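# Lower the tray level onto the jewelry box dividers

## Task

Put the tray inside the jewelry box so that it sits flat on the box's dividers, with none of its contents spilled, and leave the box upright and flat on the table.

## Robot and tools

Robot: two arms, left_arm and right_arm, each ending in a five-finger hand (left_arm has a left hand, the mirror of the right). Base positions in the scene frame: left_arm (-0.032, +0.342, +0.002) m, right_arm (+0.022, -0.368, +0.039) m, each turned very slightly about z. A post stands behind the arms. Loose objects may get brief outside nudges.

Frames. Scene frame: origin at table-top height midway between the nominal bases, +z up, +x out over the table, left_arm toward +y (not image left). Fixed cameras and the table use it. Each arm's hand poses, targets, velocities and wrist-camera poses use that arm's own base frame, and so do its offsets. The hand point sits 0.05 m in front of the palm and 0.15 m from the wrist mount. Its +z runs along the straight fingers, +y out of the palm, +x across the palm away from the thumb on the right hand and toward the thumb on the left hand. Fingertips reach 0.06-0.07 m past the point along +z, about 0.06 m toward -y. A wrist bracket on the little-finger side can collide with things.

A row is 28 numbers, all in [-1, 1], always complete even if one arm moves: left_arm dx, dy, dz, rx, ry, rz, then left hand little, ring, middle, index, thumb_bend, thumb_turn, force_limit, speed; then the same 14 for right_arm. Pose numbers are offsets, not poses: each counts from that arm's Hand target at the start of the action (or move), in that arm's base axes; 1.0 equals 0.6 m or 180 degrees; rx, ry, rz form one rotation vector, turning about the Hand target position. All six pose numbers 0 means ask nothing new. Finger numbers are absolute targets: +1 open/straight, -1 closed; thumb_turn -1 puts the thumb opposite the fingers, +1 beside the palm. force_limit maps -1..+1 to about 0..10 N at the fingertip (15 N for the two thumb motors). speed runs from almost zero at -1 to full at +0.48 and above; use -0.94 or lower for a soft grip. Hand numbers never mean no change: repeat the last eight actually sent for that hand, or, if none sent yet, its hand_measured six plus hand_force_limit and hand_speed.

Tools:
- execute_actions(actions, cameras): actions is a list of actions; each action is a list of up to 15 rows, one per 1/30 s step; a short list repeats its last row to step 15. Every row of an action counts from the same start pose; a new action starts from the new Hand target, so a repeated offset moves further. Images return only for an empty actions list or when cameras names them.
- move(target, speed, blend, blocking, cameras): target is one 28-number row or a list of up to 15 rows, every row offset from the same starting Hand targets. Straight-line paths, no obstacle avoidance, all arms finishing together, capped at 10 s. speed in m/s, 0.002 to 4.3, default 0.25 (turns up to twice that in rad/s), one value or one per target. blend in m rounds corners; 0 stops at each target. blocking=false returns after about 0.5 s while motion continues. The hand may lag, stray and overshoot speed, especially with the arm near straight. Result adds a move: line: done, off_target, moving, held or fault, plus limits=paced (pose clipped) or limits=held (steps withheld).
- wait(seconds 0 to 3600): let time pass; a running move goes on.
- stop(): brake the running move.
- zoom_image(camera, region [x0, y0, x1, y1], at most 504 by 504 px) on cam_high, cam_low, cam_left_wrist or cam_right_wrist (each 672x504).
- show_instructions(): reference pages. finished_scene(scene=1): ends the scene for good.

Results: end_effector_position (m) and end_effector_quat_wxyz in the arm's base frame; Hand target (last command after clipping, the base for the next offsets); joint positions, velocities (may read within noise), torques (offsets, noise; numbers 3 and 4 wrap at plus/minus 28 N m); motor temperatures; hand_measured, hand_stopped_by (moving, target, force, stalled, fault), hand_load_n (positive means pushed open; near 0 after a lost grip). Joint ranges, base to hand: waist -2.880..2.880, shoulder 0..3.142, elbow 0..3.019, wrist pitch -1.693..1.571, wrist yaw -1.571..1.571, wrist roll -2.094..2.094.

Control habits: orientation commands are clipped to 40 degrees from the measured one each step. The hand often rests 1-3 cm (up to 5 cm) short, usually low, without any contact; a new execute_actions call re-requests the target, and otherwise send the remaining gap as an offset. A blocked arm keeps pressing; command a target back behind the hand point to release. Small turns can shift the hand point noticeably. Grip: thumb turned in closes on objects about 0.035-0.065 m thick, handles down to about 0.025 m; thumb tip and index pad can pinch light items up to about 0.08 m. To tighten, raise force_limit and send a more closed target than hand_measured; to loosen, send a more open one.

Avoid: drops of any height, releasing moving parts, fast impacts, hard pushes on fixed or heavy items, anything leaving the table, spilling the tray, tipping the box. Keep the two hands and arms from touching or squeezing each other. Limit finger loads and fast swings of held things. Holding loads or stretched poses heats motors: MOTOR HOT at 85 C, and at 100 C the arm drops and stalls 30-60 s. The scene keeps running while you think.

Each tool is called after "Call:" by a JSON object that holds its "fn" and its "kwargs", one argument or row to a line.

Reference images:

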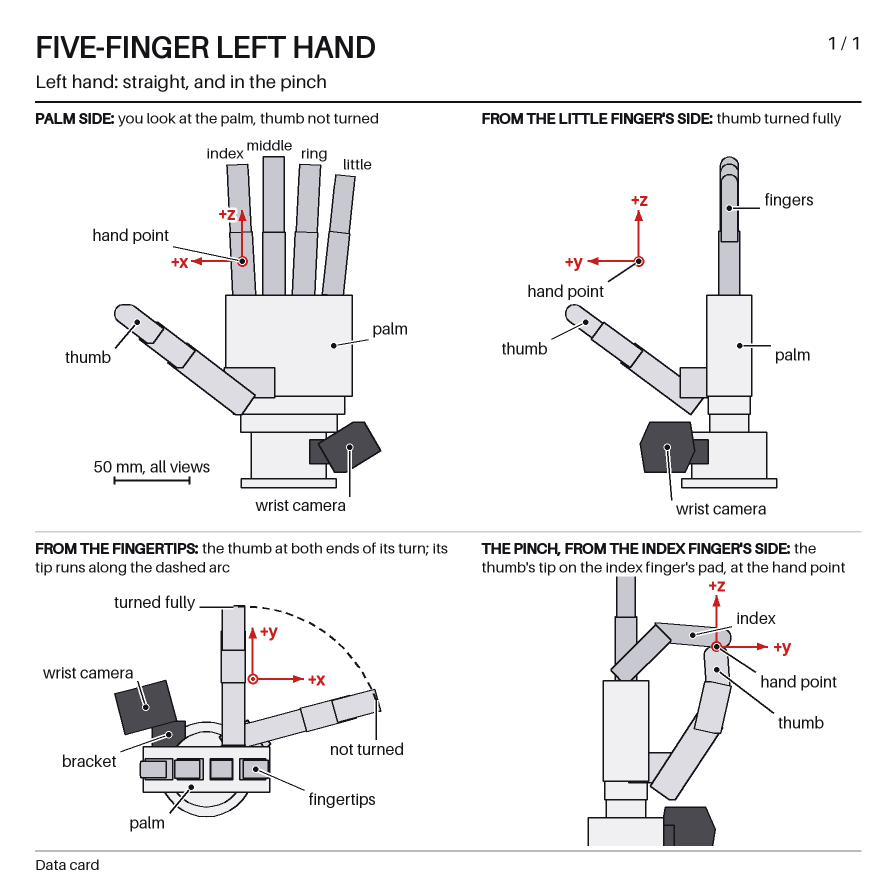

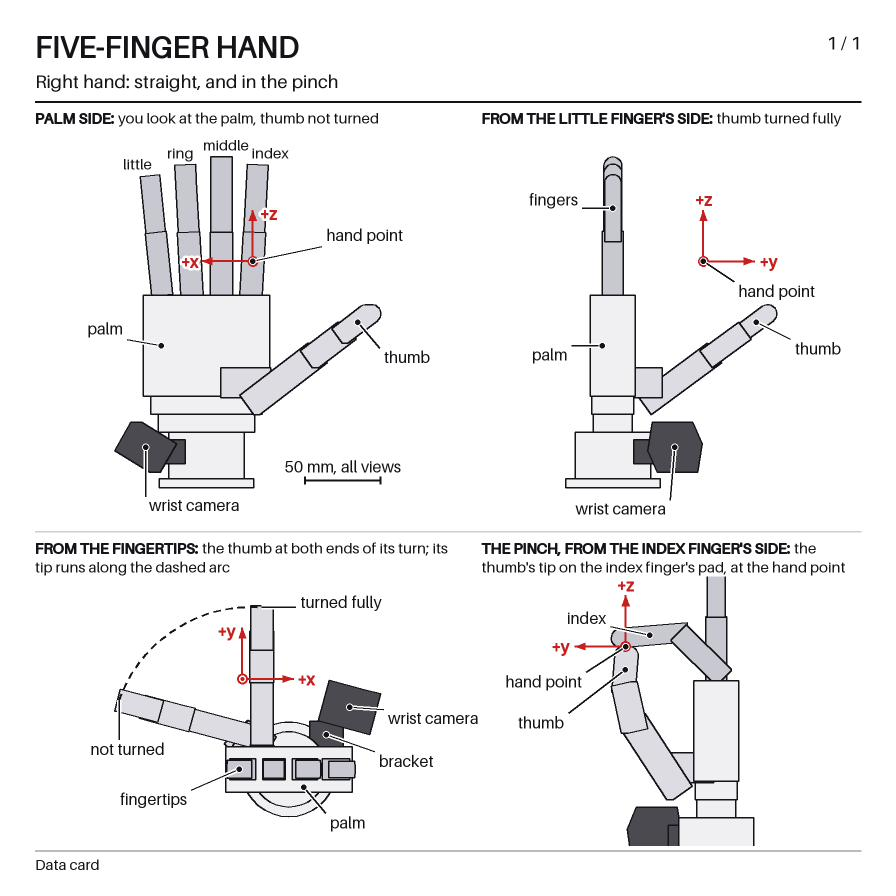

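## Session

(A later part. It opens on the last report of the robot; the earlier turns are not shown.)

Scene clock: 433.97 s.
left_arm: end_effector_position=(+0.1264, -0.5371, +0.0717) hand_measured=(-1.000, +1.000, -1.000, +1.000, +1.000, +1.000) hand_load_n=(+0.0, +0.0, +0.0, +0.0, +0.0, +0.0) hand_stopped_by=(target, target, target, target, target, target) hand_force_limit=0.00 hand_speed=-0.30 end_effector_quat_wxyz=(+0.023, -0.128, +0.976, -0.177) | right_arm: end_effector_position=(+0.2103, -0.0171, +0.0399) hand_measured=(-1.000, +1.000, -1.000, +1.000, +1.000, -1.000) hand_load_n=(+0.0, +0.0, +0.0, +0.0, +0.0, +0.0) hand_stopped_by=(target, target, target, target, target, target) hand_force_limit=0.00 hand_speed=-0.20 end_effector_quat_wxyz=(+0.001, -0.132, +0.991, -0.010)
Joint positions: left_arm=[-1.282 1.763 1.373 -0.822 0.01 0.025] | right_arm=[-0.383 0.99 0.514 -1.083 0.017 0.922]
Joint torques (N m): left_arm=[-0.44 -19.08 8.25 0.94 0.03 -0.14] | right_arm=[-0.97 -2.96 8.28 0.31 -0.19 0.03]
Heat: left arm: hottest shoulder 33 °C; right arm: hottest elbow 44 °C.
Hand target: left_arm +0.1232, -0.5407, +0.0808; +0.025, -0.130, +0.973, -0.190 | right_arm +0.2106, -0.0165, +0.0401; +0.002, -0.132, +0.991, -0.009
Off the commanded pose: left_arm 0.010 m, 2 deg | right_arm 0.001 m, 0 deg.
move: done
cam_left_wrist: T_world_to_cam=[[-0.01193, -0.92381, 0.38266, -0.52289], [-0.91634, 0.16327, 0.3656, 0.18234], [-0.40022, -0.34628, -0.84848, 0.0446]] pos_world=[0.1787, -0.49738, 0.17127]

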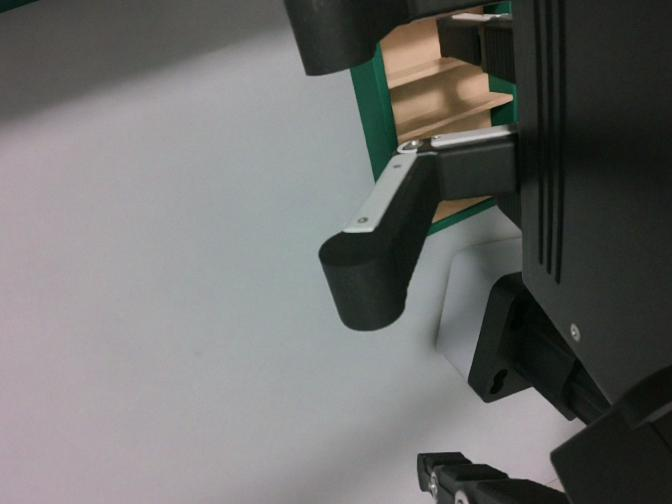

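Call:
{"fn": "move", "kwargs": {
  "target": [
    [0,0,-0.0417,0,0,0,-1,1,-1,1,1,1,0,-0.3,0,0,0,0,0,0,-1,1,-1,1,1,-1,0,-0.2]
  ],
  "speed": 0.05,
  "cameras": ["cam_left_wrist","cam_high"]
}}

Call:
{"fn": "zoom_image", "kwargs": {
  "camera": "cam_left_wrist",
  "region": [370, 0, 530, 130]
}}

Call:
{"fn": "zoom_image", "kwargs": {
  "camera": "cam_high",
  "region": [430, 130, 485, 170]
}}

Scene clock: 438.23 s.
left_arm: end_effector_position=(+0.1269, -0.5385, +0.0603) hand_measured=(-1.000, +1.000, -1.000, +1.000, +1.000, +1.000) hand_load_n=(+0.0, +0.0, +0.0, +0.0, +0.0, +0.0) hand_stopped_by=(target, target, target, target, target, target) hand_force_limit=0.00 hand_speed=-0.30 end_effector_quat_wxyz=(+0.025, -0.128, +0.973, -0.189) | right_arm: end_effector_position=(+0.2103, -0.0171, +0.0399) hand_measured=(-1.000, +1.000, -1.000, +1.000, +1.000, -1.000) hand_load_n=(+0.0, +0.0, +0.0, +0.0, +0.0, +0.0) hand_stopped_by=(target, target, target, target, target, target) hand_force_limit=0.00 hand_speed=-0.20 end_effector_quat_wxyz=(+0.001, -0.132, +0.991, -0.010)
Joint positions: left_arm=[-1.282 1.763 1.337 -0.762 0.01 0.025] | right_arm=[-0.383 0.99 0.514 -1.083 0.017 0.922]
Joint torques (N m): left_arm=[-0.5 -16.73 8.17 0.99 0.03 -0.15] | right_arm=[-0.91 -3.08 8.32 0.38 -0.19 0.02]
Heat: left arm: hottest shoulder 33 °C; right arm: hottest elbow 43 °C.
Hand target: left_arm +0.1232, -0.5407, +0.0558; +0.025, -0.130, +0.973, -0.190 | right_arm +0.2106, -0.0165, +0.0401; +0.002, -0.132, +0.991, -0.009
Off the commanded pose: left_arm 0.006 m, 0 deg | right_arm 0.001 m, 0 deg.
move: done
cam_left_wrist: T_world_to_cam=[[-0.01435, -0.91435, 0.40468, -0.51577], [-0.9191, 0.17144, 0.35477, 0.19256], [-0.39376, -0.36685, -0.84284, 0.02233]] pos_world=[0.17838, -0.49641, 0.15922]
Images, in order (width x height): cam_high 672x504, cam_left_wrist 672x504.

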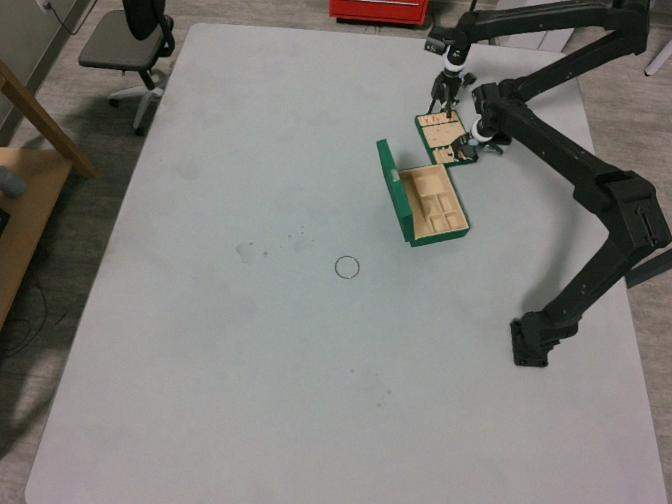

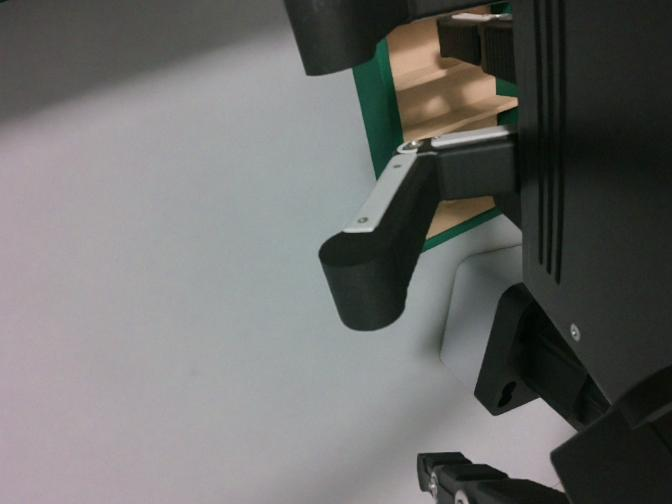

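Scaled by 3.150 from the camera's image (finer frame: 960x720).

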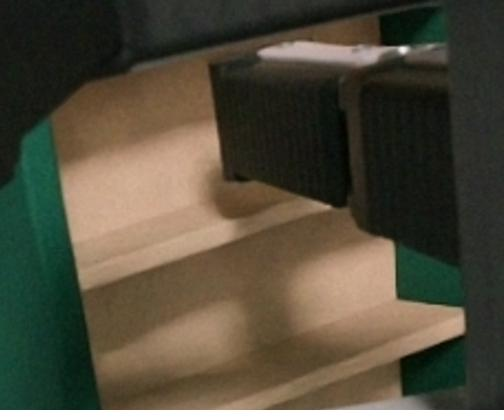

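Scaled by 9.164 from the camera's image (finer frame: 960x720).

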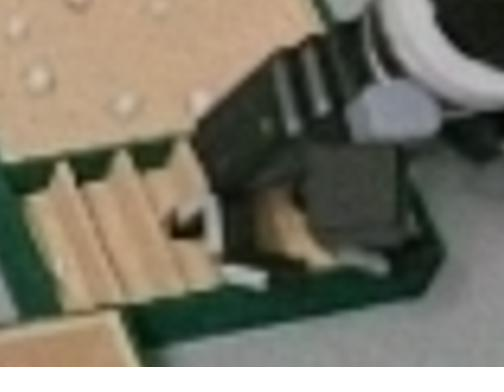

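Call:
{"fn": "move", "kwargs": {
  "target": [
    [0,0,-0.03,0,0,0,-1,1,-1,1,1,1,0,-0.3,0,0,0,0,0,0,-1,1,-1,1,1,-1,0,-0.2]
  ],
  "speed": 0.05,
  "cameras": ["cam_left_wrist","cam_high"]
}}

Call:
{"fn": "zoom_image", "kwargs": {
  "camera": "cam_left_wrist",
  "region": [370, 0, 530, 130]
}}

Call:
{"fn": "zoom_image", "kwargs": {
  "camera": "cam_high",
  "region": [430, 130, 485, 170]
}}

Scene clock: 440.70 s.
left_arm: end_effector_position=(+0.1267, -0.5377, +0.0409) hand_measured=(-1.000, +1.000, -1.000, +1.000, +1.000, +1.000) hand_load_n=(+0.0, -0.5, +0.0, +0.0, +0.0, -0.5) hand_stopped_by=(target, target, target, target, target, target) hand_force_limit=0.00 hand_speed=-0.30 end_effector_quat_wxyz=(+0.025, -0.128, +0.974, -0.187) | right_arm: end_effector_position=(+0.2103, -0.0171, +0.0399) hand_measured=(-1.000, +1.000, -1.000, +1.000, +1.000, -1.000) hand_load_n=(+0.0, +0.0, +0.0, +0.0, +0.0, +0.0) hand_stopped_by=(target, target, target, target, target, target) hand_force_limit=0.00 hand_speed=-0.20 end_effector_quat_wxyz=(+0.001, -0.132, +0.991, -0.010)
Joint positions: left_arm=[-1.282 1.785 1.312 -0.718 0.01 0.025] | right_arm=[-0.383 0.99 0.514 -1.083 0.017 0.922]
Joint torques (N m): left_arm=[-0.44 -17.03 8.14 0.98 0.03 -0.14] | right_arm=[-0.97 -2.9 8.29 0.34 -0.21 0.01]
Heat: left arm: hottest shoulder 33 °C; right arm: hottest elbow 43 °C.
Hand target: left_arm +0.1232, -0.5407, +0.0377; +0.025, -0.130, +0.973, -0.190 | right_arm +0.2106, -0.0165, +0.0401; +0.002, -0.132, +0.991, -0.009
Off the commanded pose: left_arm 0.005 m, 0 deg | right_arm 0.001 m, 0 deg.
move: done
cam_left_wrist: T_world_to_cam=[[-0.01356, -0.91567, 0.4017, -0.50785], [-0.91873, 0.16997, 0.35643, 0.19825], [-0.39465, -0.36422, -0.84356, 0.00769]] pos_world=[0.17828, -0.49592, 0.13983]
Images, in order (width x height): cam_high 672x504, cam_left_wrist 672x504.

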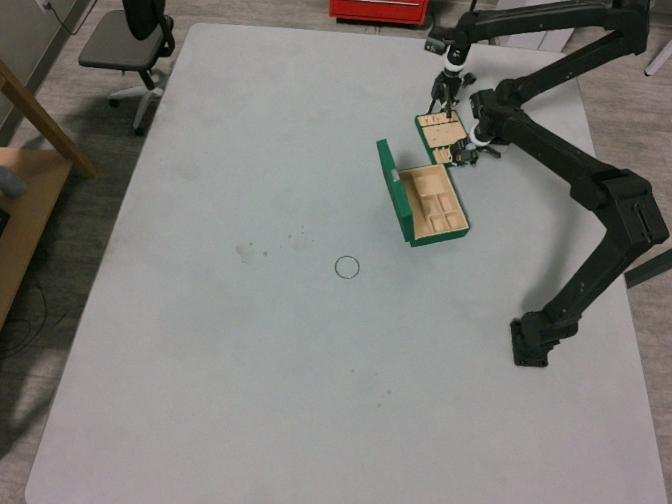

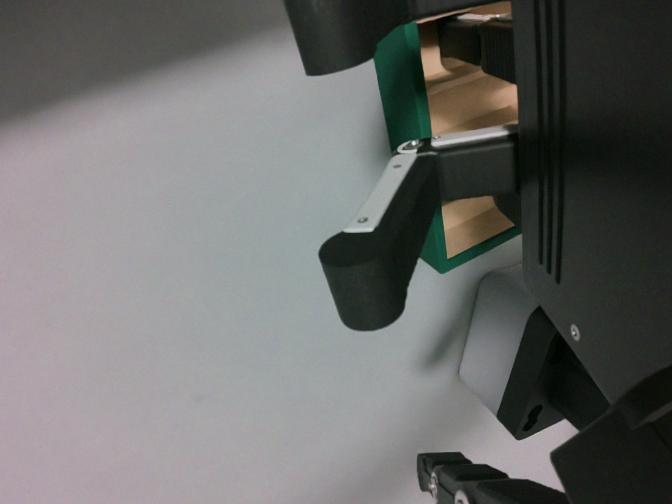

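Scaled by 3.150 from the camera's image (finer frame: 960x720).

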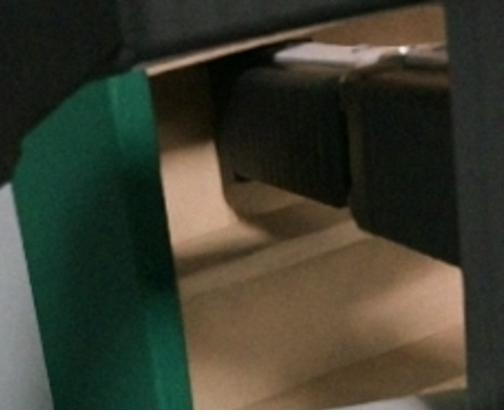

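Scaled by 9.164 from the camera's image (finer frame: 960x720).

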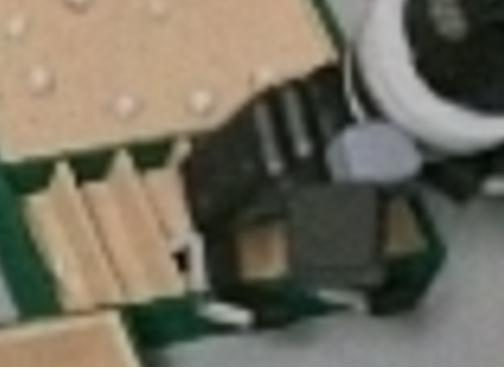

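Call:
{"fn": "move", "kwargs": {
  "target": [
    [0.0131,-0.0483,0.002,0,0,0,-1,1,-1,1,1,1,0,-0.3,0,0,0,0,0,0,-1,1,-1,1,1,-1,0,-0.2]
  ],
  "speed": 0.04,
  "cameras": ["cam_left_wrist","cam_high","cam_right_wrist"]
}}

Call:
{"fn": "zoom_image", "kwargs": {
  "camera": "cam_high",
  "region": [400, 80, 500, 180]
}}

Call:
{"fn": "zoom_image", "kwargs": {
  "camera": "cam_right_wrist",
  "region": [480, 160, 672, 380]
}}

Scene clock: 444.33 s.
left_arm: end_effector_position=(+0.1315, -0.5543, +0.0408) hand_measured=(-1.000, +1.000, -1.000, +1.000, +1.000, +1.000) hand_load_n=(+0.0, -0.5, +0.0, +0.0, +0.0, +0.0) hand_stopped_by=(target, target, target, target, target, target) hand_force_limit=0.00 hand_speed=-0.30 end_effector_quat_wxyz=(+0.024, -0.131, +0.974, -0.183) | right_arm: end_effector_position=(+0.2103, -0.0171, +0.0399) hand_measured=(-1.000, +1.000, -1.000, +1.000, +1.000, -1.000) hand_load_n=(+0.0, +0.0, +0.0, +0.0, +0.0, +0.5) hand_stopped_by=(target, target, target, target, target, target) hand_force_limit=0.00 hand_speed=-0.20 end_effector_quat_wxyz=(+0.001, -0.132, +0.991, -0.010)
Joint positions: left_arm=[-1.282 1.83 1.379 -0.748 0.008 0.019] | right_arm=[-0.383 0.99 0.514 -1.083 0.017 0.922]
Joint torques (N m): left_arm=[-0.56 -15.85 11.48 0.79 0.06 -0.09] | right_arm=[-0.56 -2.9 8.31 0.31 -0.18 0.01]
Heat: left arm: hottest shoulder 33 °C; right arm: hottest elbow 43 °C.
Hand target: left_arm +0.1311, -0.5696, +0.0390; +0.025, -0.130, +0.973, -0.190 | right_arm +0.2106, -0.0165, +0.0401; +0.002, -0.132, +0.991, -0.009
Off the commanded pose: left_arm 0.015 m, 1 deg | right_arm 0.001 m, 0 deg.
move: off_target (left_arm)
cam_left_wrist: T_world_to_cam=[[-0.00691, -0.91906, 0.39407, -0.52543], [-0.91858, 0.16156, 0.3607, 0.20063], [-0.39517, -0.35949, -0.84534, 0.00634]] pos_world=[0.18317, -0.51303, 0.14004]
cam_right_wrist: T_world_to_cam=[[-0.48342, 0.87271, -0.06835, 0.12334], [0.74945, 0.45296, 0.48286, -0.16564], [0.45236, 0.1822, -0.87303, 0.05483]] pos_world=[0.15896, -0.0426, 0.13628]
Images, in order (width x height): cam_high 672x504, cam_left_wrist 672x504, cam_right_wrist 672x504.

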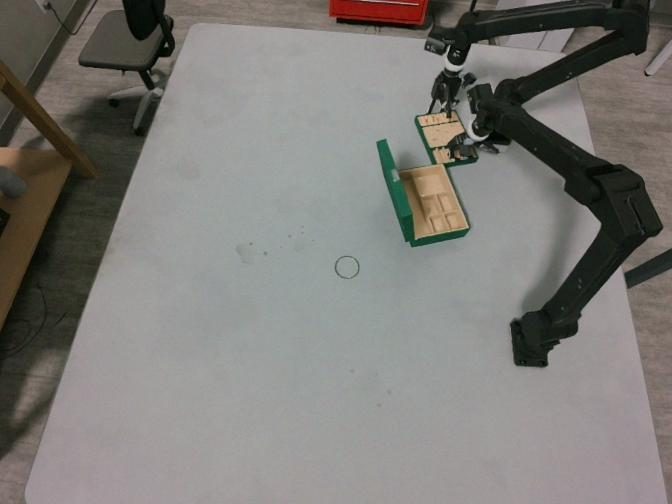

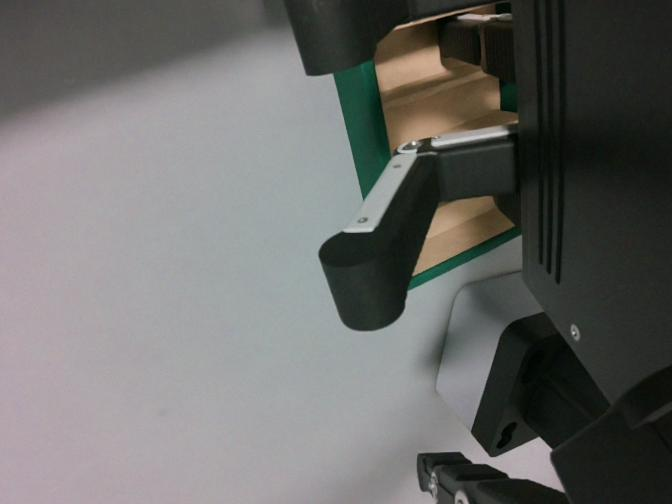

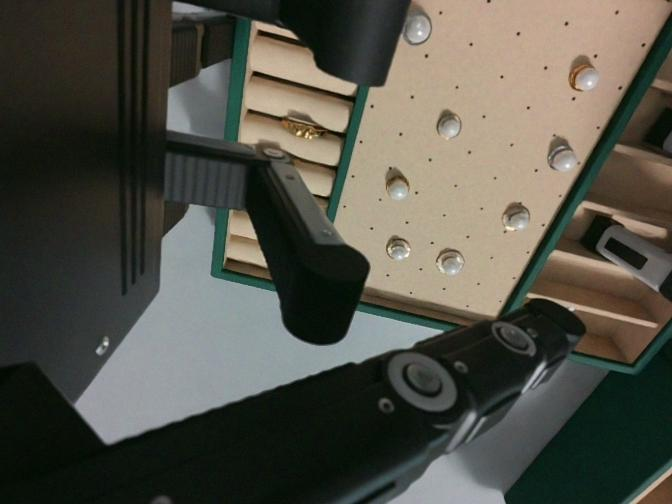

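Scaled by 5.040 from the camera's image (finer frame: 960x720).

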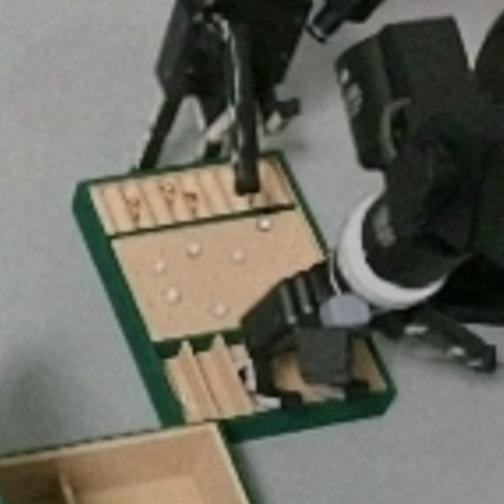

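Scaled by 2.291 from the camera's image (finer frame: 960x720).

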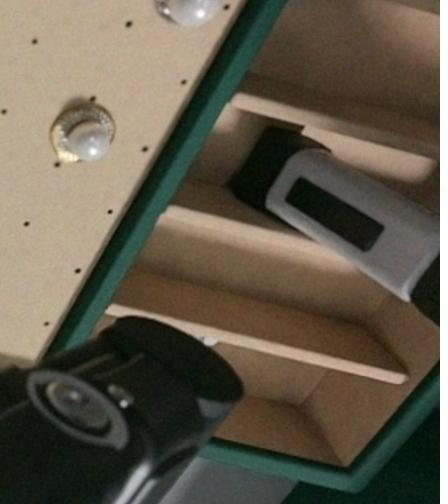

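Call:
{"fn": "move", "kwargs": {
  "target": [
    [0.0035,-0.0129,0.002,0,0,0,-1,1,-1,1,1,1,0,-0.3,0,0,0,0,0,0,-1,1,-1,1,1,-1,0,-0.2]
  ],
  "speed": 0.04,
  "cameras": ["cam_right_wrist"]
}}

Call:
{"fn": "zoom_image", "kwargs": {
  "camera": "cam_right_wrist",
  "region": [480, 100, 672, 300]
}}

Scene clock: 447.00 s.
left_arm: end_effector_position=(+0.1320, -0.5560, +0.0418) hand_measured=(-1.000, +1.000, -1.000, +1.000, +1.000, +1.000) hand_load_n=(+0.0, -5.0, +0.5, +0.0, +0.0, +0.0) hand_stopped_by=(target, target, target, target, target, target) hand_force_limit=0.00 hand_speed=-0.30 end_effector_quat_wxyz=(+0.024, -0.132, +0.975, -0.180) | right_arm: end_effector_position=(+0.2103, -0.0171, +0.0399) hand_measured=(-1.000, +1.000, -1.000, +1.000, +1.000, -1.000) hand_load_n=(+0.0, +0.0, +0.0, +0.0, +0.0, +0.0) hand_stopped_by=(target, target, target, target, target, target) hand_force_limit=0.00 hand_speed=-0.20 end_effector_quat_wxyz=(+0.001, -0.132, +0.991, -0.010)
Joint positions: left_arm=[-1.282 1.837 1.392 -0.762 0.008 0.019] | right_arm=[-0.383 0.99 0.514 -1.083 0.017 0.922]
Joint torques (N m): left_arm=[-0.56 -15.09 12.71 0.85 0.07 -0.09] | right_arm=[-1.14 -2.9 8.34 0.34 -0.21 0.02]
Heat: left arm: hottest shoulder 33 °C; right arm: hottest elbow 42 °C.
Hand target: left_arm +0.1332, -0.5773, +0.0402; +0.025, -0.130, +0.973, -0.190 | right_arm +0.2106, -0.0165, +0.0401; +0.002, -0.132, +0.991, -0.009
Off the commanded pose: left_arm 0.021 m, 1 deg | right_arm 0.001 m, 0 deg.
move: off_target (left_arm)
cam_right_wrist: T_world_to_cam=[[-0.48342, 0.87271, -0.06835, 0.12334], [0.74945, 0.45296, 0.48286, -0.16564], [0.45236, 0.1822, -0.87303, 0.05483]] pos_world=[0.15896, -0.0426, 0.13628]

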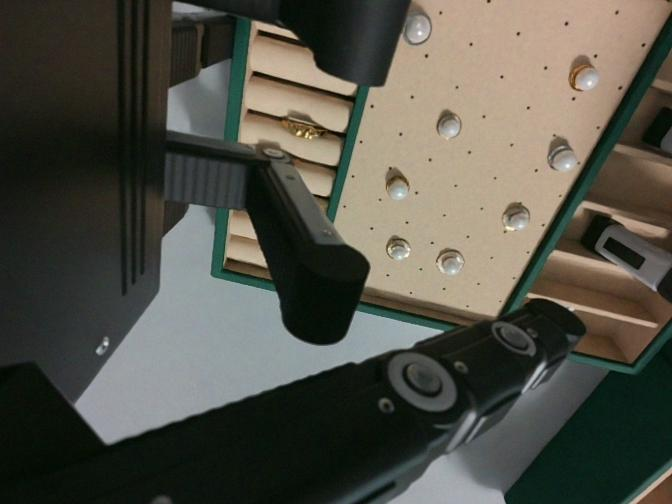

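Scaled by 2.520 from the camera's image (finer frame: 960x720).

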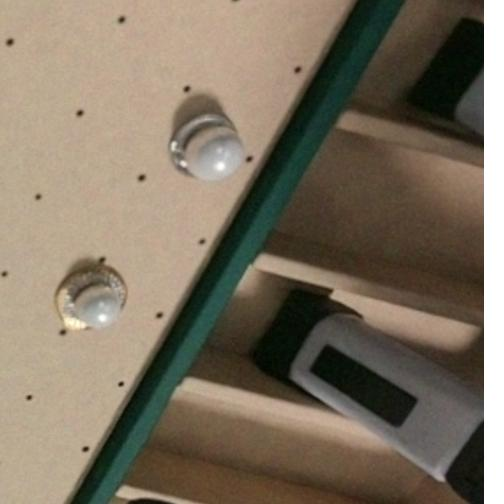

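Call:
{"fn": "move", "kwargs": {
  "target": [
    [-0.0035,0.0129,0.0,0,0,0,-1,1,-1,1,1,1,0,-0.3,0,0,0,0,0,0,-1,1,-1,1,1,-1,0,-0.2],
    [-0.0035,0.0129,0.065,0,0,0,-1,1,-1,1,1,1,0,-0.3,0,0,0,0,0,0,-1,1,-1,1,1,-1,0,-0.2],
    [-0.0035,0.0129,0.065,0,0,0,-1,1,1,-1,1,1,0,-0.3,0,0,0,0,0,0,-1,1,-1,1,1,-1,0,-0.2]
  ],
  "speed": 0.06,
  "cameras": ["cam_right_wrist","cam_left_wrist","cam_high"]
}}

Call:
{"fn": "zoom_image", "kwargs": {
  "camera": "cam_left_wrist",
  "region": [370, 0, 530, 130]
}}

Call:
{"fn": "zoom_image", "kwargs": {
  "camera": "cam_right_wrist",
  "region": [480, 100, 672, 300]
}}

Scene clock: 455.77 s.
left_arm: end_effector_position=(+0.1295, -0.5499, +0.0672) hand_measured=(-1.000, +1.000, +1.000, +0.170, +1.000, +1.000) hand_load_n=(+0.0, +0.0, +0.0, +0.0, +0.0, +0.0) hand_stopped_by=(target, target, target, force, target, target) hand_force_limit=0.00 hand_speed=-0.30 end_effector_quat_wxyz=(+0.021, -0.132, +0.977, -0.168) | right_arm: end_effector_position=(+0.2105, -0.0172, +0.0398) hand_measured=(-1.000, +1.000, -1.000, +1.000, +1.000, -1.000) hand_load_n=(+0.0, +0.0, +0.0, +0.0, +0.0, +0.5) hand_stopped_by=(target, target, target, target, target, target) hand_force_limit=0.00 hand_speed=-0.20 end_effector_quat_wxyz=(+0.001, -0.132, +0.991, -0.010)
Joint positions: left_arm=[-1.283 1.809 1.427 -0.848 0.009 0.019] | right_arm=[-0.383 0.99 0.514 -1.083 0.017 0.923]
Joint torques (N m): left_arm=[-0.5 -17.55 12.22 0.88 0.03 -0.09] | right_arm=[-1.03 -3.25 8.39 0.24 -0.21 0.02]
Heat: left arm: hottest shoulder 33 °C; right arm: hottest elbow 42 °C.
Hand target: left_arm +0.1312, -0.5697, +0.0791; +0.025, -0.130, +0.973, -0.190 | right_arm +0.2106, -0.0165, +0.0401; +0.002, -0.132, +0.991, -0.009
Off the commanded pose: left_arm 0.023 m, 3 deg | right_arm 0.001 m, 0 deg.
move: off_target (left_arm); target 3's new numbers were sent with left_arm's hand 0.036 m and 3 deg from that target
cam_left_wrist: T_world_to_cam=[[-0.0039, -0.92991, 0.36778, -0.53636], [-0.91489, 0.15179, 0.37408, 0.18186], [-0.40368, -0.33502, -0.85136, 0.04436]] pos_world=[0.1822, -0.51151, 0.167]
cam_right_wrist: T_world_to_cam=[[-0.48277, 0.87304, -0.06881, 0.12345], [0.74967, 0.45261, 0.48285, -0.16572], [0.45269, 0.18152, -0.87299, 0.05472]] pos_world=[0.15907, -0.0427, 0.13628]
Images, in order (width x height): cam_high 672x504, cam_left_wrist 672x504, cam_right_wrist 672x504.

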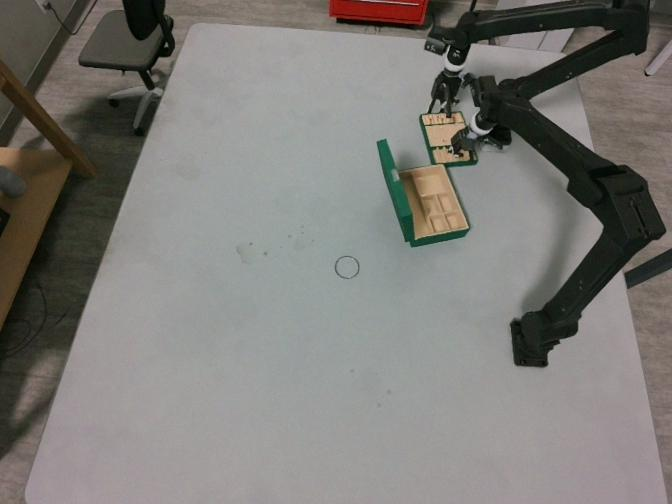

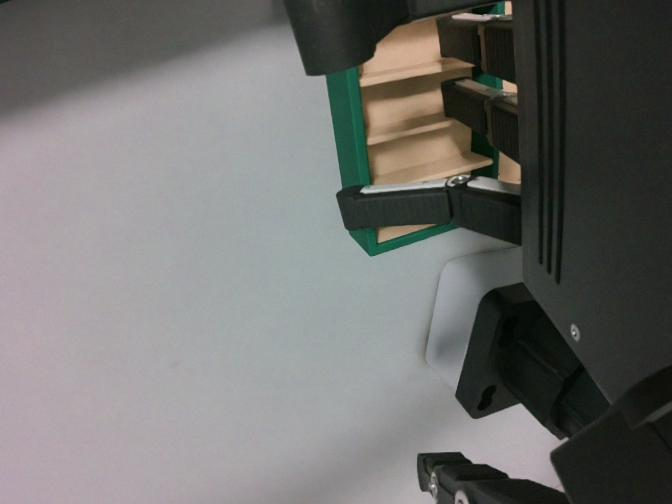

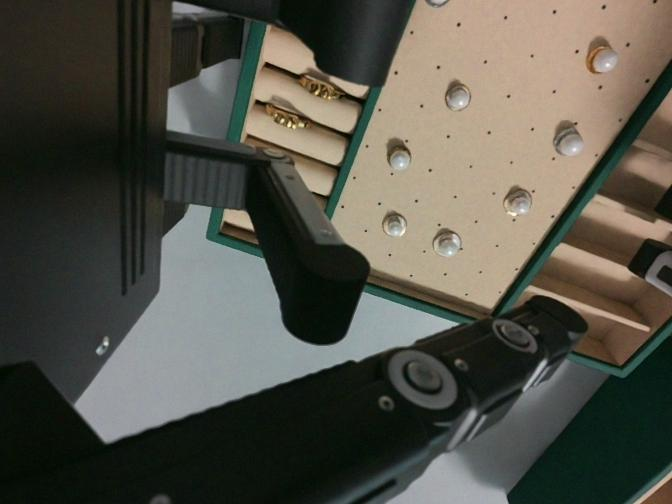

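Scaled by 3.150 from the camera's image (finer frame: 960x720).

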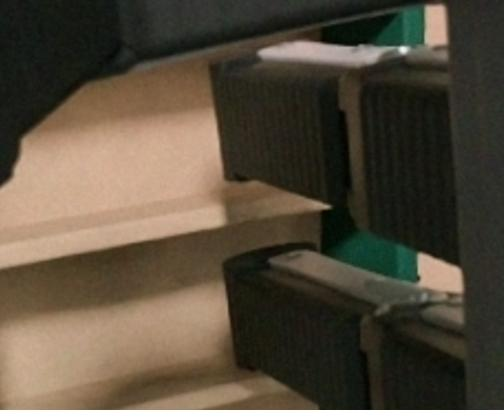

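Scaled by 2.520 from the camera's image (finer frame: 960x720).

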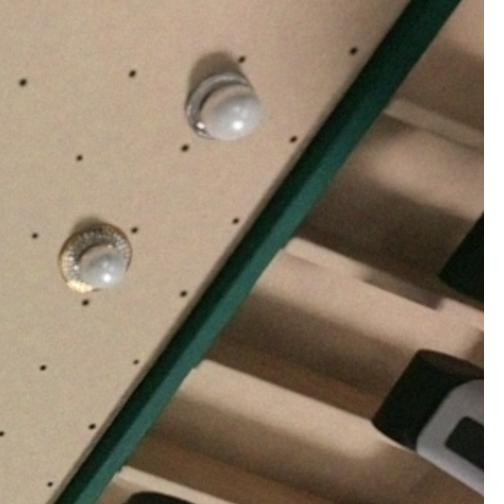

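Call:
{"fn": "move", "kwargs": {
  "target": [
    [0,0,0.07,0,0,0,-1,1,1,0.3,1,1,0,-0.3,0,0,0,0,0,0,-1,1,-1,1,1,-1,0,-0.2],
    [0,0,0.07,0,0,0,-1,1,1,-1,1,1,0,-0.3,0,0,0,0,0,0,-1,1,-1,1,1,-1,0,-0.2],
    [0,0,0.07,0,0,0,-1,1,1,-1,1,1,0,-0.3,-0.0078,0.029,0,0,0,0,-1,1,-1,1,1,-1,0,-0.2]
  ],
  "speed": 0.04,
  "cameras": ["cam_right_wrist","cam_left_wrist","cam_high"]
}}

Call:
{"fn": "zoom_image", "kwargs": {
  "camera": "cam_high",
  "region": [400, 80, 500, 180]
}}

Scene clock: 464.10 s.
left_arm: end_effector_position=(+0.1297, -0.5506, +0.0925) hand_measured=(-1.000, +1.000, +1.000, -1.000, +1.000, +1.000) hand_load_n=(+0.0, +0.0, +0.0, +0.5, +0.0, +0.0) hand_stopped_by=(target, target, target, target, target, target) hand_force_limit=0.00 hand_speed=-0.30 end_effector_quat_wxyz=(+0.020, -0.132, +0.978, -0.161) | right_arm: end_effector_position=(+0.2105, -0.0041, +0.0401) hand_measured=(-1.000, +1.000, -1.000, +1.000, +1.000, -1.000) hand_load_n=(+0.0, +0.0, +0.0, +0.0, +0.0, +0.0) hand_stopped_by=(target, target, target, target, target, target) hand_force_limit=0.00 hand_speed=-0.20 end_effector_quat_wxyz=(+0.004, -0.132, +0.991, -0.012)
Joint positions: left_arm=[-1.283 1.798 1.483 -0.93 0.009 0.019] | right_arm=[-0.325 0.966 0.501 -1.088 0.017 0.981]
Joint torques (N m): left_arm=[-0.44 -19.55 13.38 0.2 0.04 -0.09] | right_arm=[-0.09 -3.84 7.54 -0.2 -0.18 0.15]
Heat: left arm: hottest shoulder 33 °C; right arm: hottest elbow 41 °C.
Hand target: left_arm +0.1312, -0.5695, +0.1213; +0.025, -0.130, +0.973, -0.190 | right_arm +0.2058, +0.0010, +0.0400; +0.002, -0.132, +0.991, -0.009
Off the commanded pose: left_arm 0.034 m, 3 deg | right_arm 0.007 m, 0 deg.
move: off_target (left_arm); target 2's new numbers were sent with left_arm's hand 0.034 m and 3 deg from that target
cam_left_wrist: T_world_to_cam=[[-0.00236, -0.93519, 0.35413, -0.54814], [-0.91326, 0.14628, 0.38022, 0.16885], [-0.40738, -0.32252, -0.85442, 0.0734]] pos_world=[0.18281, -0.51365, 0.19263]
cam_right_wrist: T_world_to_cam=[[-0.48225, 0.87292, -0.07371, 0.11215], [0.74627, 0.45343, 0.48732, -0.17131], [0.45881, 0.18001, -0.87011, 0.05108]] pos_world=[0.15849, -0.02941, 0.1362]
Images, in order (width x height): cam_high 672x504, cam_left_wrist 672x504, cam_right_wrist 672x504.

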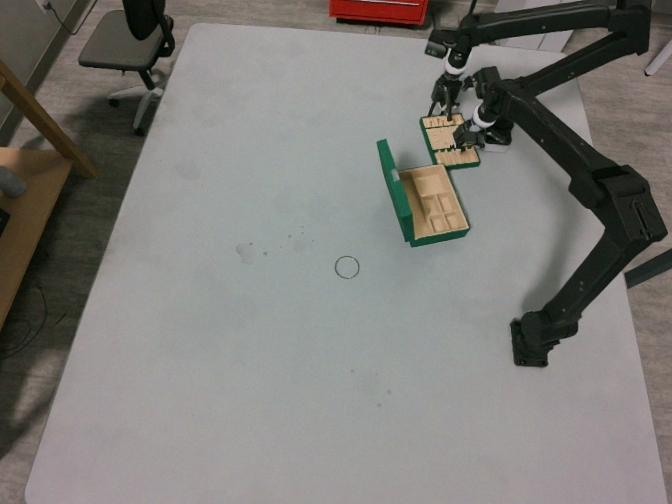

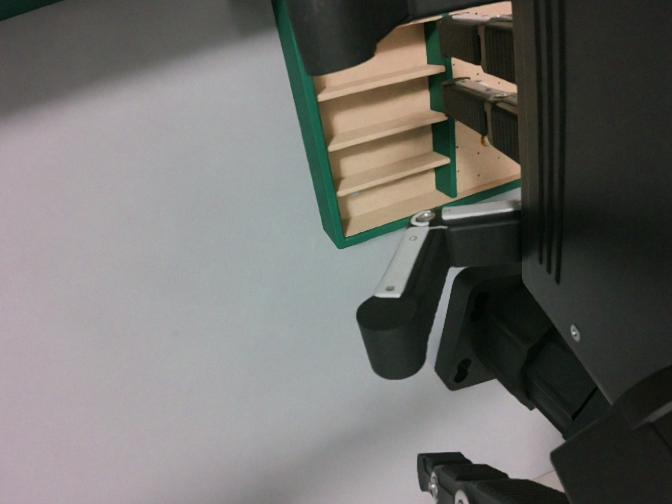

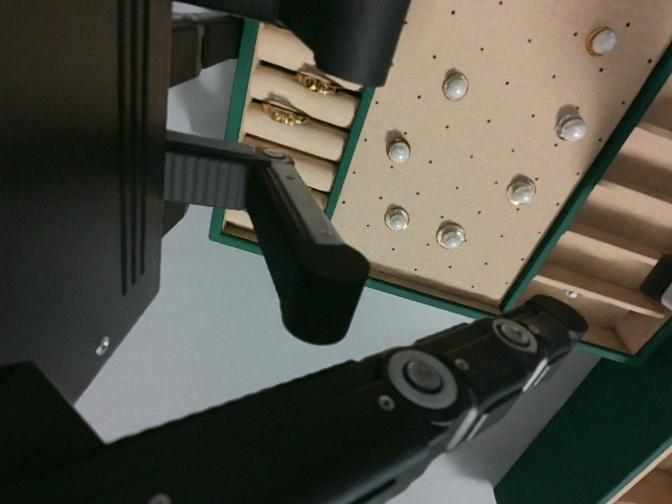

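Scaled by 5.040 from the camera's image (finer frame: 960x720).

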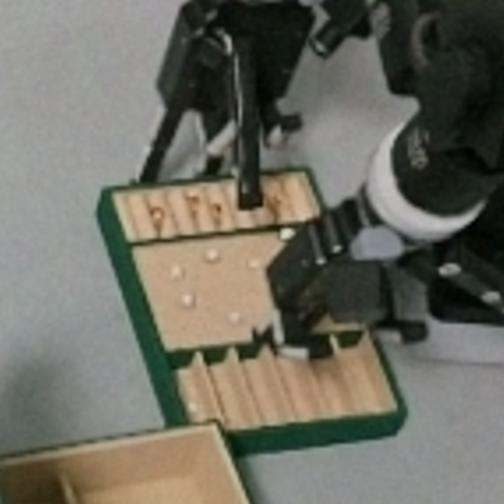

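Call:
{"fn": "move", "kwargs": {
  "target": [
    [-0.0131,0.0483,-0.02,0,0,0,-1,1,1,-1,1,1,0,-0.3,0,0,0,0,0,0,-1,1,-1,1,1,-1,0,-0.2]
  ],
  "speed": 0.06,
  "cameras": ["cam_left_wrist"]
}}

Call:
{"fn": "zoom_image", "kwargs": {
  "camera": "cam_left_wrist",
  "region": [290, 0, 530, 260]
}}

Scene clock: 473.40 s.
left_arm: end_effector_position=(+0.1259, -0.5376, +0.1011) hand_measured=(-1.000, +1.000, +1.000, -1.000, +1.000, +1.000) hand_load_n=(+0.0, +0.0, +0.0, +0.0, +0.0, +0.0) hand_stopped_by=(target, target, target, target, target, target) hand_force_limit=0.00 hand_speed=-0.30 end_effector_quat_wxyz=(+0.023, -0.131, +0.975, -0.177) | right_arm: end_effector_position=(+0.2106, -0.0041, +0.0401) hand_measured=(-1.000, +1.000, -1.000, +1.000, +1.000, -1.000) hand_load_n=(+0.0, +0.0, +0.0, +0.0, +0.0, +0.0) hand_stopped_by=(target, target, target, target, target, target) hand_force_limit=0.00 hand_speed=-0.20 end_effector_quat_wxyz=(+0.004, -0.131, +0.991, -0.012)
Joint positions: left_arm=[-1.283 1.736 1.418 -0.893 0.009 0.019] | right_arm=[-0.325 0.966 0.501 -1.088 0.017 0.982]
Joint torques (N m): left_arm=[-0.44 -18.73 8.51 0.84 0.04 -0.08] | right_arm=[0.32 -3.72 7.57 -0.09 -0.18 0.13]
Heat: left arm: hottest shoulder 34 °C; right arm: hottest elbow 41 °C.
Hand target: left_arm +0.1234, -0.5405, +0.1092; +0.025, -0.130, +0.973, -0.190 | right_arm +0.2058, +0.0010, +0.0400; +0.002, -0.132, +0.991, -0.009
Off the commanded pose: left_arm 0.009 m, 1 deg | right_arm 0.007 m, 0 deg.
move: done
cam_left_wrist: T_world_to_cam=[[-0.0059, -0.92332, 0.38398, -0.53524], [-0.9168, 0.15833, 0.36663, 0.16844], [-0.39931, -0.34987, -0.84743, 0.06691]] pos_world=[0.17799, -0.49746, 0.20046]

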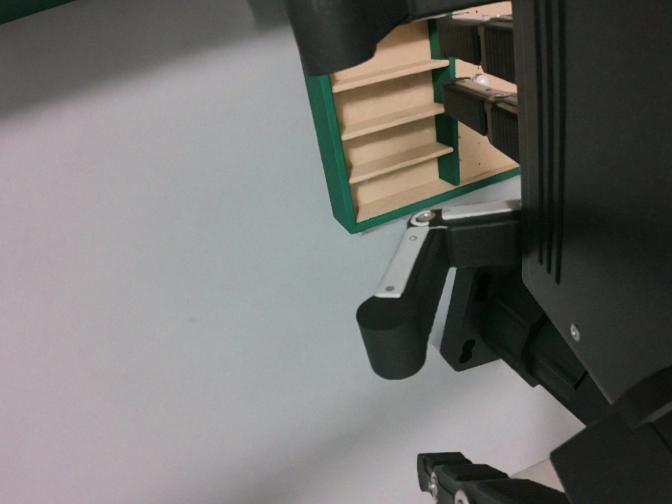

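Scaled by 1.938 from the camera's image (finer frame: 960x720).

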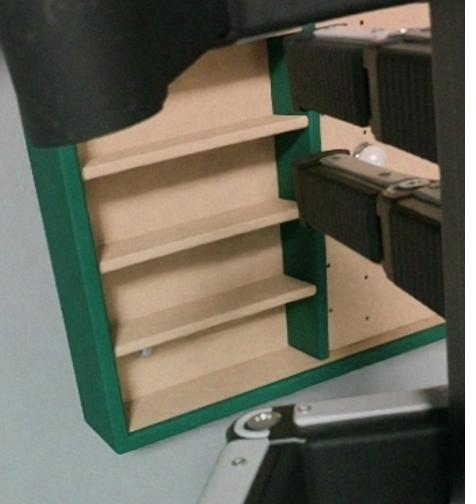

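Call:
{"fn": "move", "kwargs": {
  "target": [
    [0,0,-0.106,0,0,0,-1,1,1,-1,1,1,0,-0.3,0,0,0,0,0,0,-1,1,-1,1,1,-1,0,-0.2]
  ],
  "speed": 0.06,
  "cameras": ["cam_left_wrist","cam_right_wrist"]
}}

Call:
{"fn": "zoom_image", "kwargs": {
  "camera": "cam_left_wrist",
  "region": [370, 0, 530, 150]
}}

Call:
{"fn": "zoom_image", "kwargs": {
  "camera": "cam_right_wrist",
  "region": [480, 100, 672, 300]
}}

Scene clock: 479.20 s.
left_arm: end_effector_position=(+0.1260, -0.5384, +0.0495) hand_measured=(-1.000, +1.000, +1.000, -1.000, +1.000, +1.000) hand_load_n=(+0.0, -0.5, +0.0, +0.0, +0.0, -0.5) hand_stopped_by=(target, target, target, target, target, target) hand_force_limit=0.00 hand_speed=-0.30 end_effector_quat_wxyz=(+0.024, -0.131, +0.973, -0.188) | right_arm: end_effector_position=(+0.2106, -0.0041, +0.0401) hand_measured=(-1.000, +1.000, -1.000, +1.000, +1.000, -1.000) hand_load_n=(+0.0, +0.0, +0.0, +0.0, +0.0, +0.0) hand_stopped_by=(target, target, target, target, target, target) hand_force_limit=0.00 hand_speed=-0.20 end_effector_quat_wxyz=(+0.004, -0.131, +0.991, -0.012)
Joint positions: left_arm=[-1.283 1.774 1.323 -0.737 0.01 0.019] | right_arm=[-0.325 0.966 0.501 -1.088 0.017 0.982]
Joint torques (N m): left_arm=[-0.44 -16.85 8.18 0.96 0.02 -0.08] | right_arm=[0.26 -3.66 7.58 -0.1 -0.19 0.12]
Motor temperatures (°C): left_arm=[22 33 33 20 19 21] | right_arm=[21 27 40 20 22 25]
Heat: left arm: hottest shoulder 33 °C; right arm: hottest elbow 40 °C.
Hand target: left_arm +0.1234, -0.5407, +0.0457; +0.025, -0.130, +0.973, -0.190 | right_arm +0.2058, +0.0010, +0.0400; +0.002, -0.132, +0.991, -0.009
Off the commanded pose: left_arm 0.005 m, 0 deg | right_arm 0.007 m, 0 deg.
move: done
cam_left_wrist: T_world_to_cam=[[-0.0084, -0.91477, 0.40389, -0.51232], [-0.91899, 0.16629, 0.35751, 0.19267], [-0.3942, -0.36817, -0.84206, 0.01221]] pos_world=[0.17757, -0.4962, 0.14832]
cam_right_wrist: T_world_to_cam=[[-0.48164, 0.87327, -0.07366, 0.11205], [0.7466, 0.45289, 0.48731, -0.17138], [0.45892, 0.17972, -0.87011, 0.05106]] pos_world=[0.15849, -0.02941, 0.1362]

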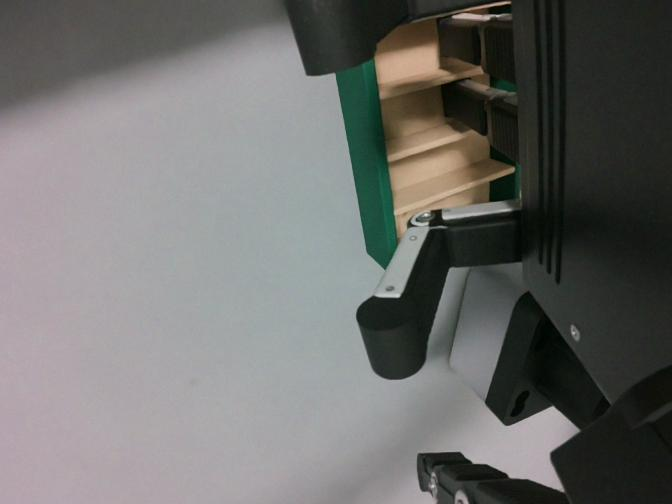

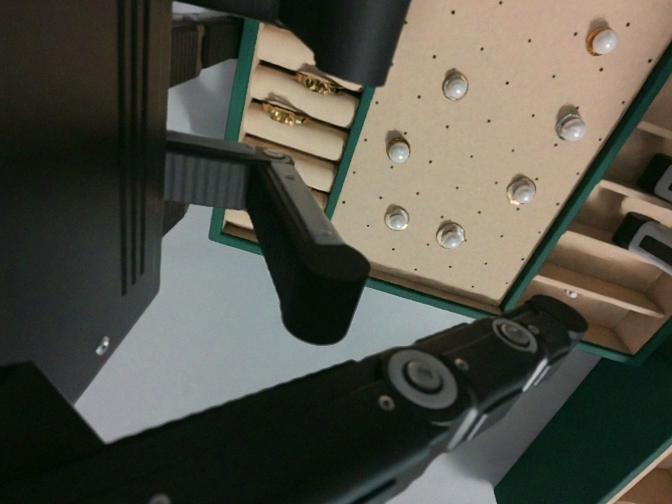

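Scaled by 3.150 from the camera's image (finer frame: 960x720).

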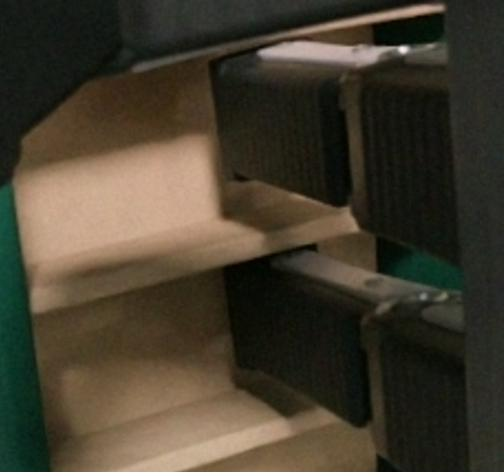

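Scaled by 2.520 from the camera's image (finer frame: 960x720).

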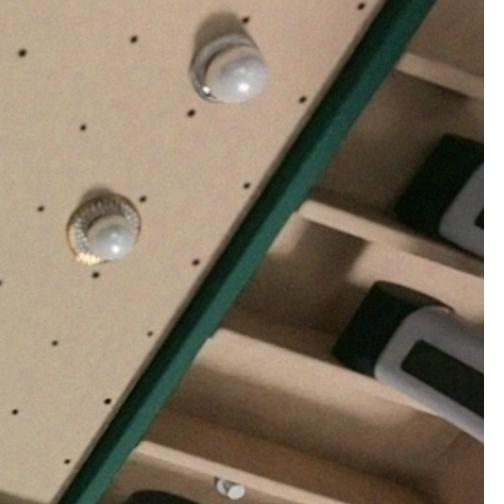

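Call:
{"fn": "move", "kwargs": {
  "target": [
    [0.0131,-0.0483,0.002,0,0,0,-1,1,1,-1,1,1,0,-0.3,0,0,0,0,0,0,-1,1,-1,1,1,-1,0,-0.2]
  ],
  "speed": 0.04,
  "cameras": ["cam_right_wrist"]
}}

Call:
{"fn": "zoom_image", "kwargs": {
  "camera": "cam_right_wrist",
  "region": [480, 100, 672, 300]
}}

Scene clock: 481.77 s.
left_arm: end_effector_position=(+0.1301, -0.5522, +0.0458) hand_measured=(-1.000, +1.000, +1.000, -1.000, +1.000, +1.000) hand_load_n=(+0.0, +0.0, -2.0, +0.0, +0.0, +0.0) hand_stopped_by=(target, target, target, target, target, target) hand_force_limit=0.00 hand_speed=-0.30 end_effector_quat_wxyz=(+0.023, -0.131, +0.974, -0.181) | right_arm: end_effector_position=(+0.2106, -0.0041, +0.0401) hand_measured=(-1.000, +1.000, -1.000, +1.000, +1.000, -1.000) hand_load_n=(+0.0, +0.0, +0.0, +0.0, +0.0, +0.0) hand_stopped_by=(target, target, target, target, target, target) hand_force_limit=0.00 hand_speed=-0.20 end_effector_quat_wxyz=(+0.004, -0.131, +0.991, -0.012)
Joint positions: left_arm=[-1.283 1.821 1.381 -0.763 0.01 0.019] | right_arm=[-0.325 0.966 0.501 -1.088 0.017 0.982]
Joint torques (N m): left_arm=[-0.5 -15.79 12.21 0.66 0.02 -0.09] | right_arm=[0.09 -3.6 7.62 -0.1 -0.2 0.12]
Heat: left arm: hottest shoulder 33 °C; right arm: hottest elbow 40 °C.
Hand target: left_arm +0.1312, -0.5697, +0.0469; +0.025, -0.130, +0.973, -0.190 | right_arm +0.2058, +0.0010, +0.0400; +0.002, -0.132, +0.991, -0.009
Off the commanded pose: left_arm 0.017 m, 1 deg | right_arm 0.007 m, 0 deg.
move: off_target (left_arm)
cam_right_wrist: T_world_to_cam=[[-0.48164, 0.87327, -0.07366, 0.11205], [0.7466, 0.45289, 0.48731, -0.17138], [0.45892, 0.17972, -0.87011, 0.05106]] pos_world=[0.15849, -0.02941, 0.1362]

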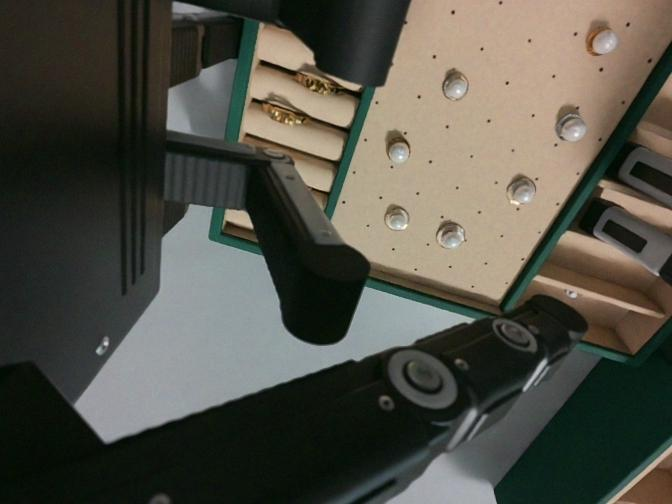

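Scaled by 2.520 from the camera's image (finer frame: 960x720).

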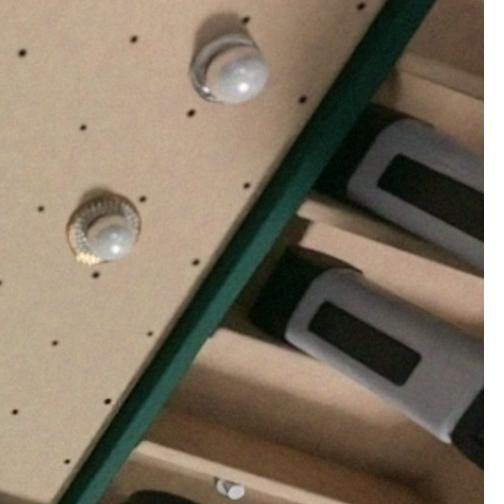

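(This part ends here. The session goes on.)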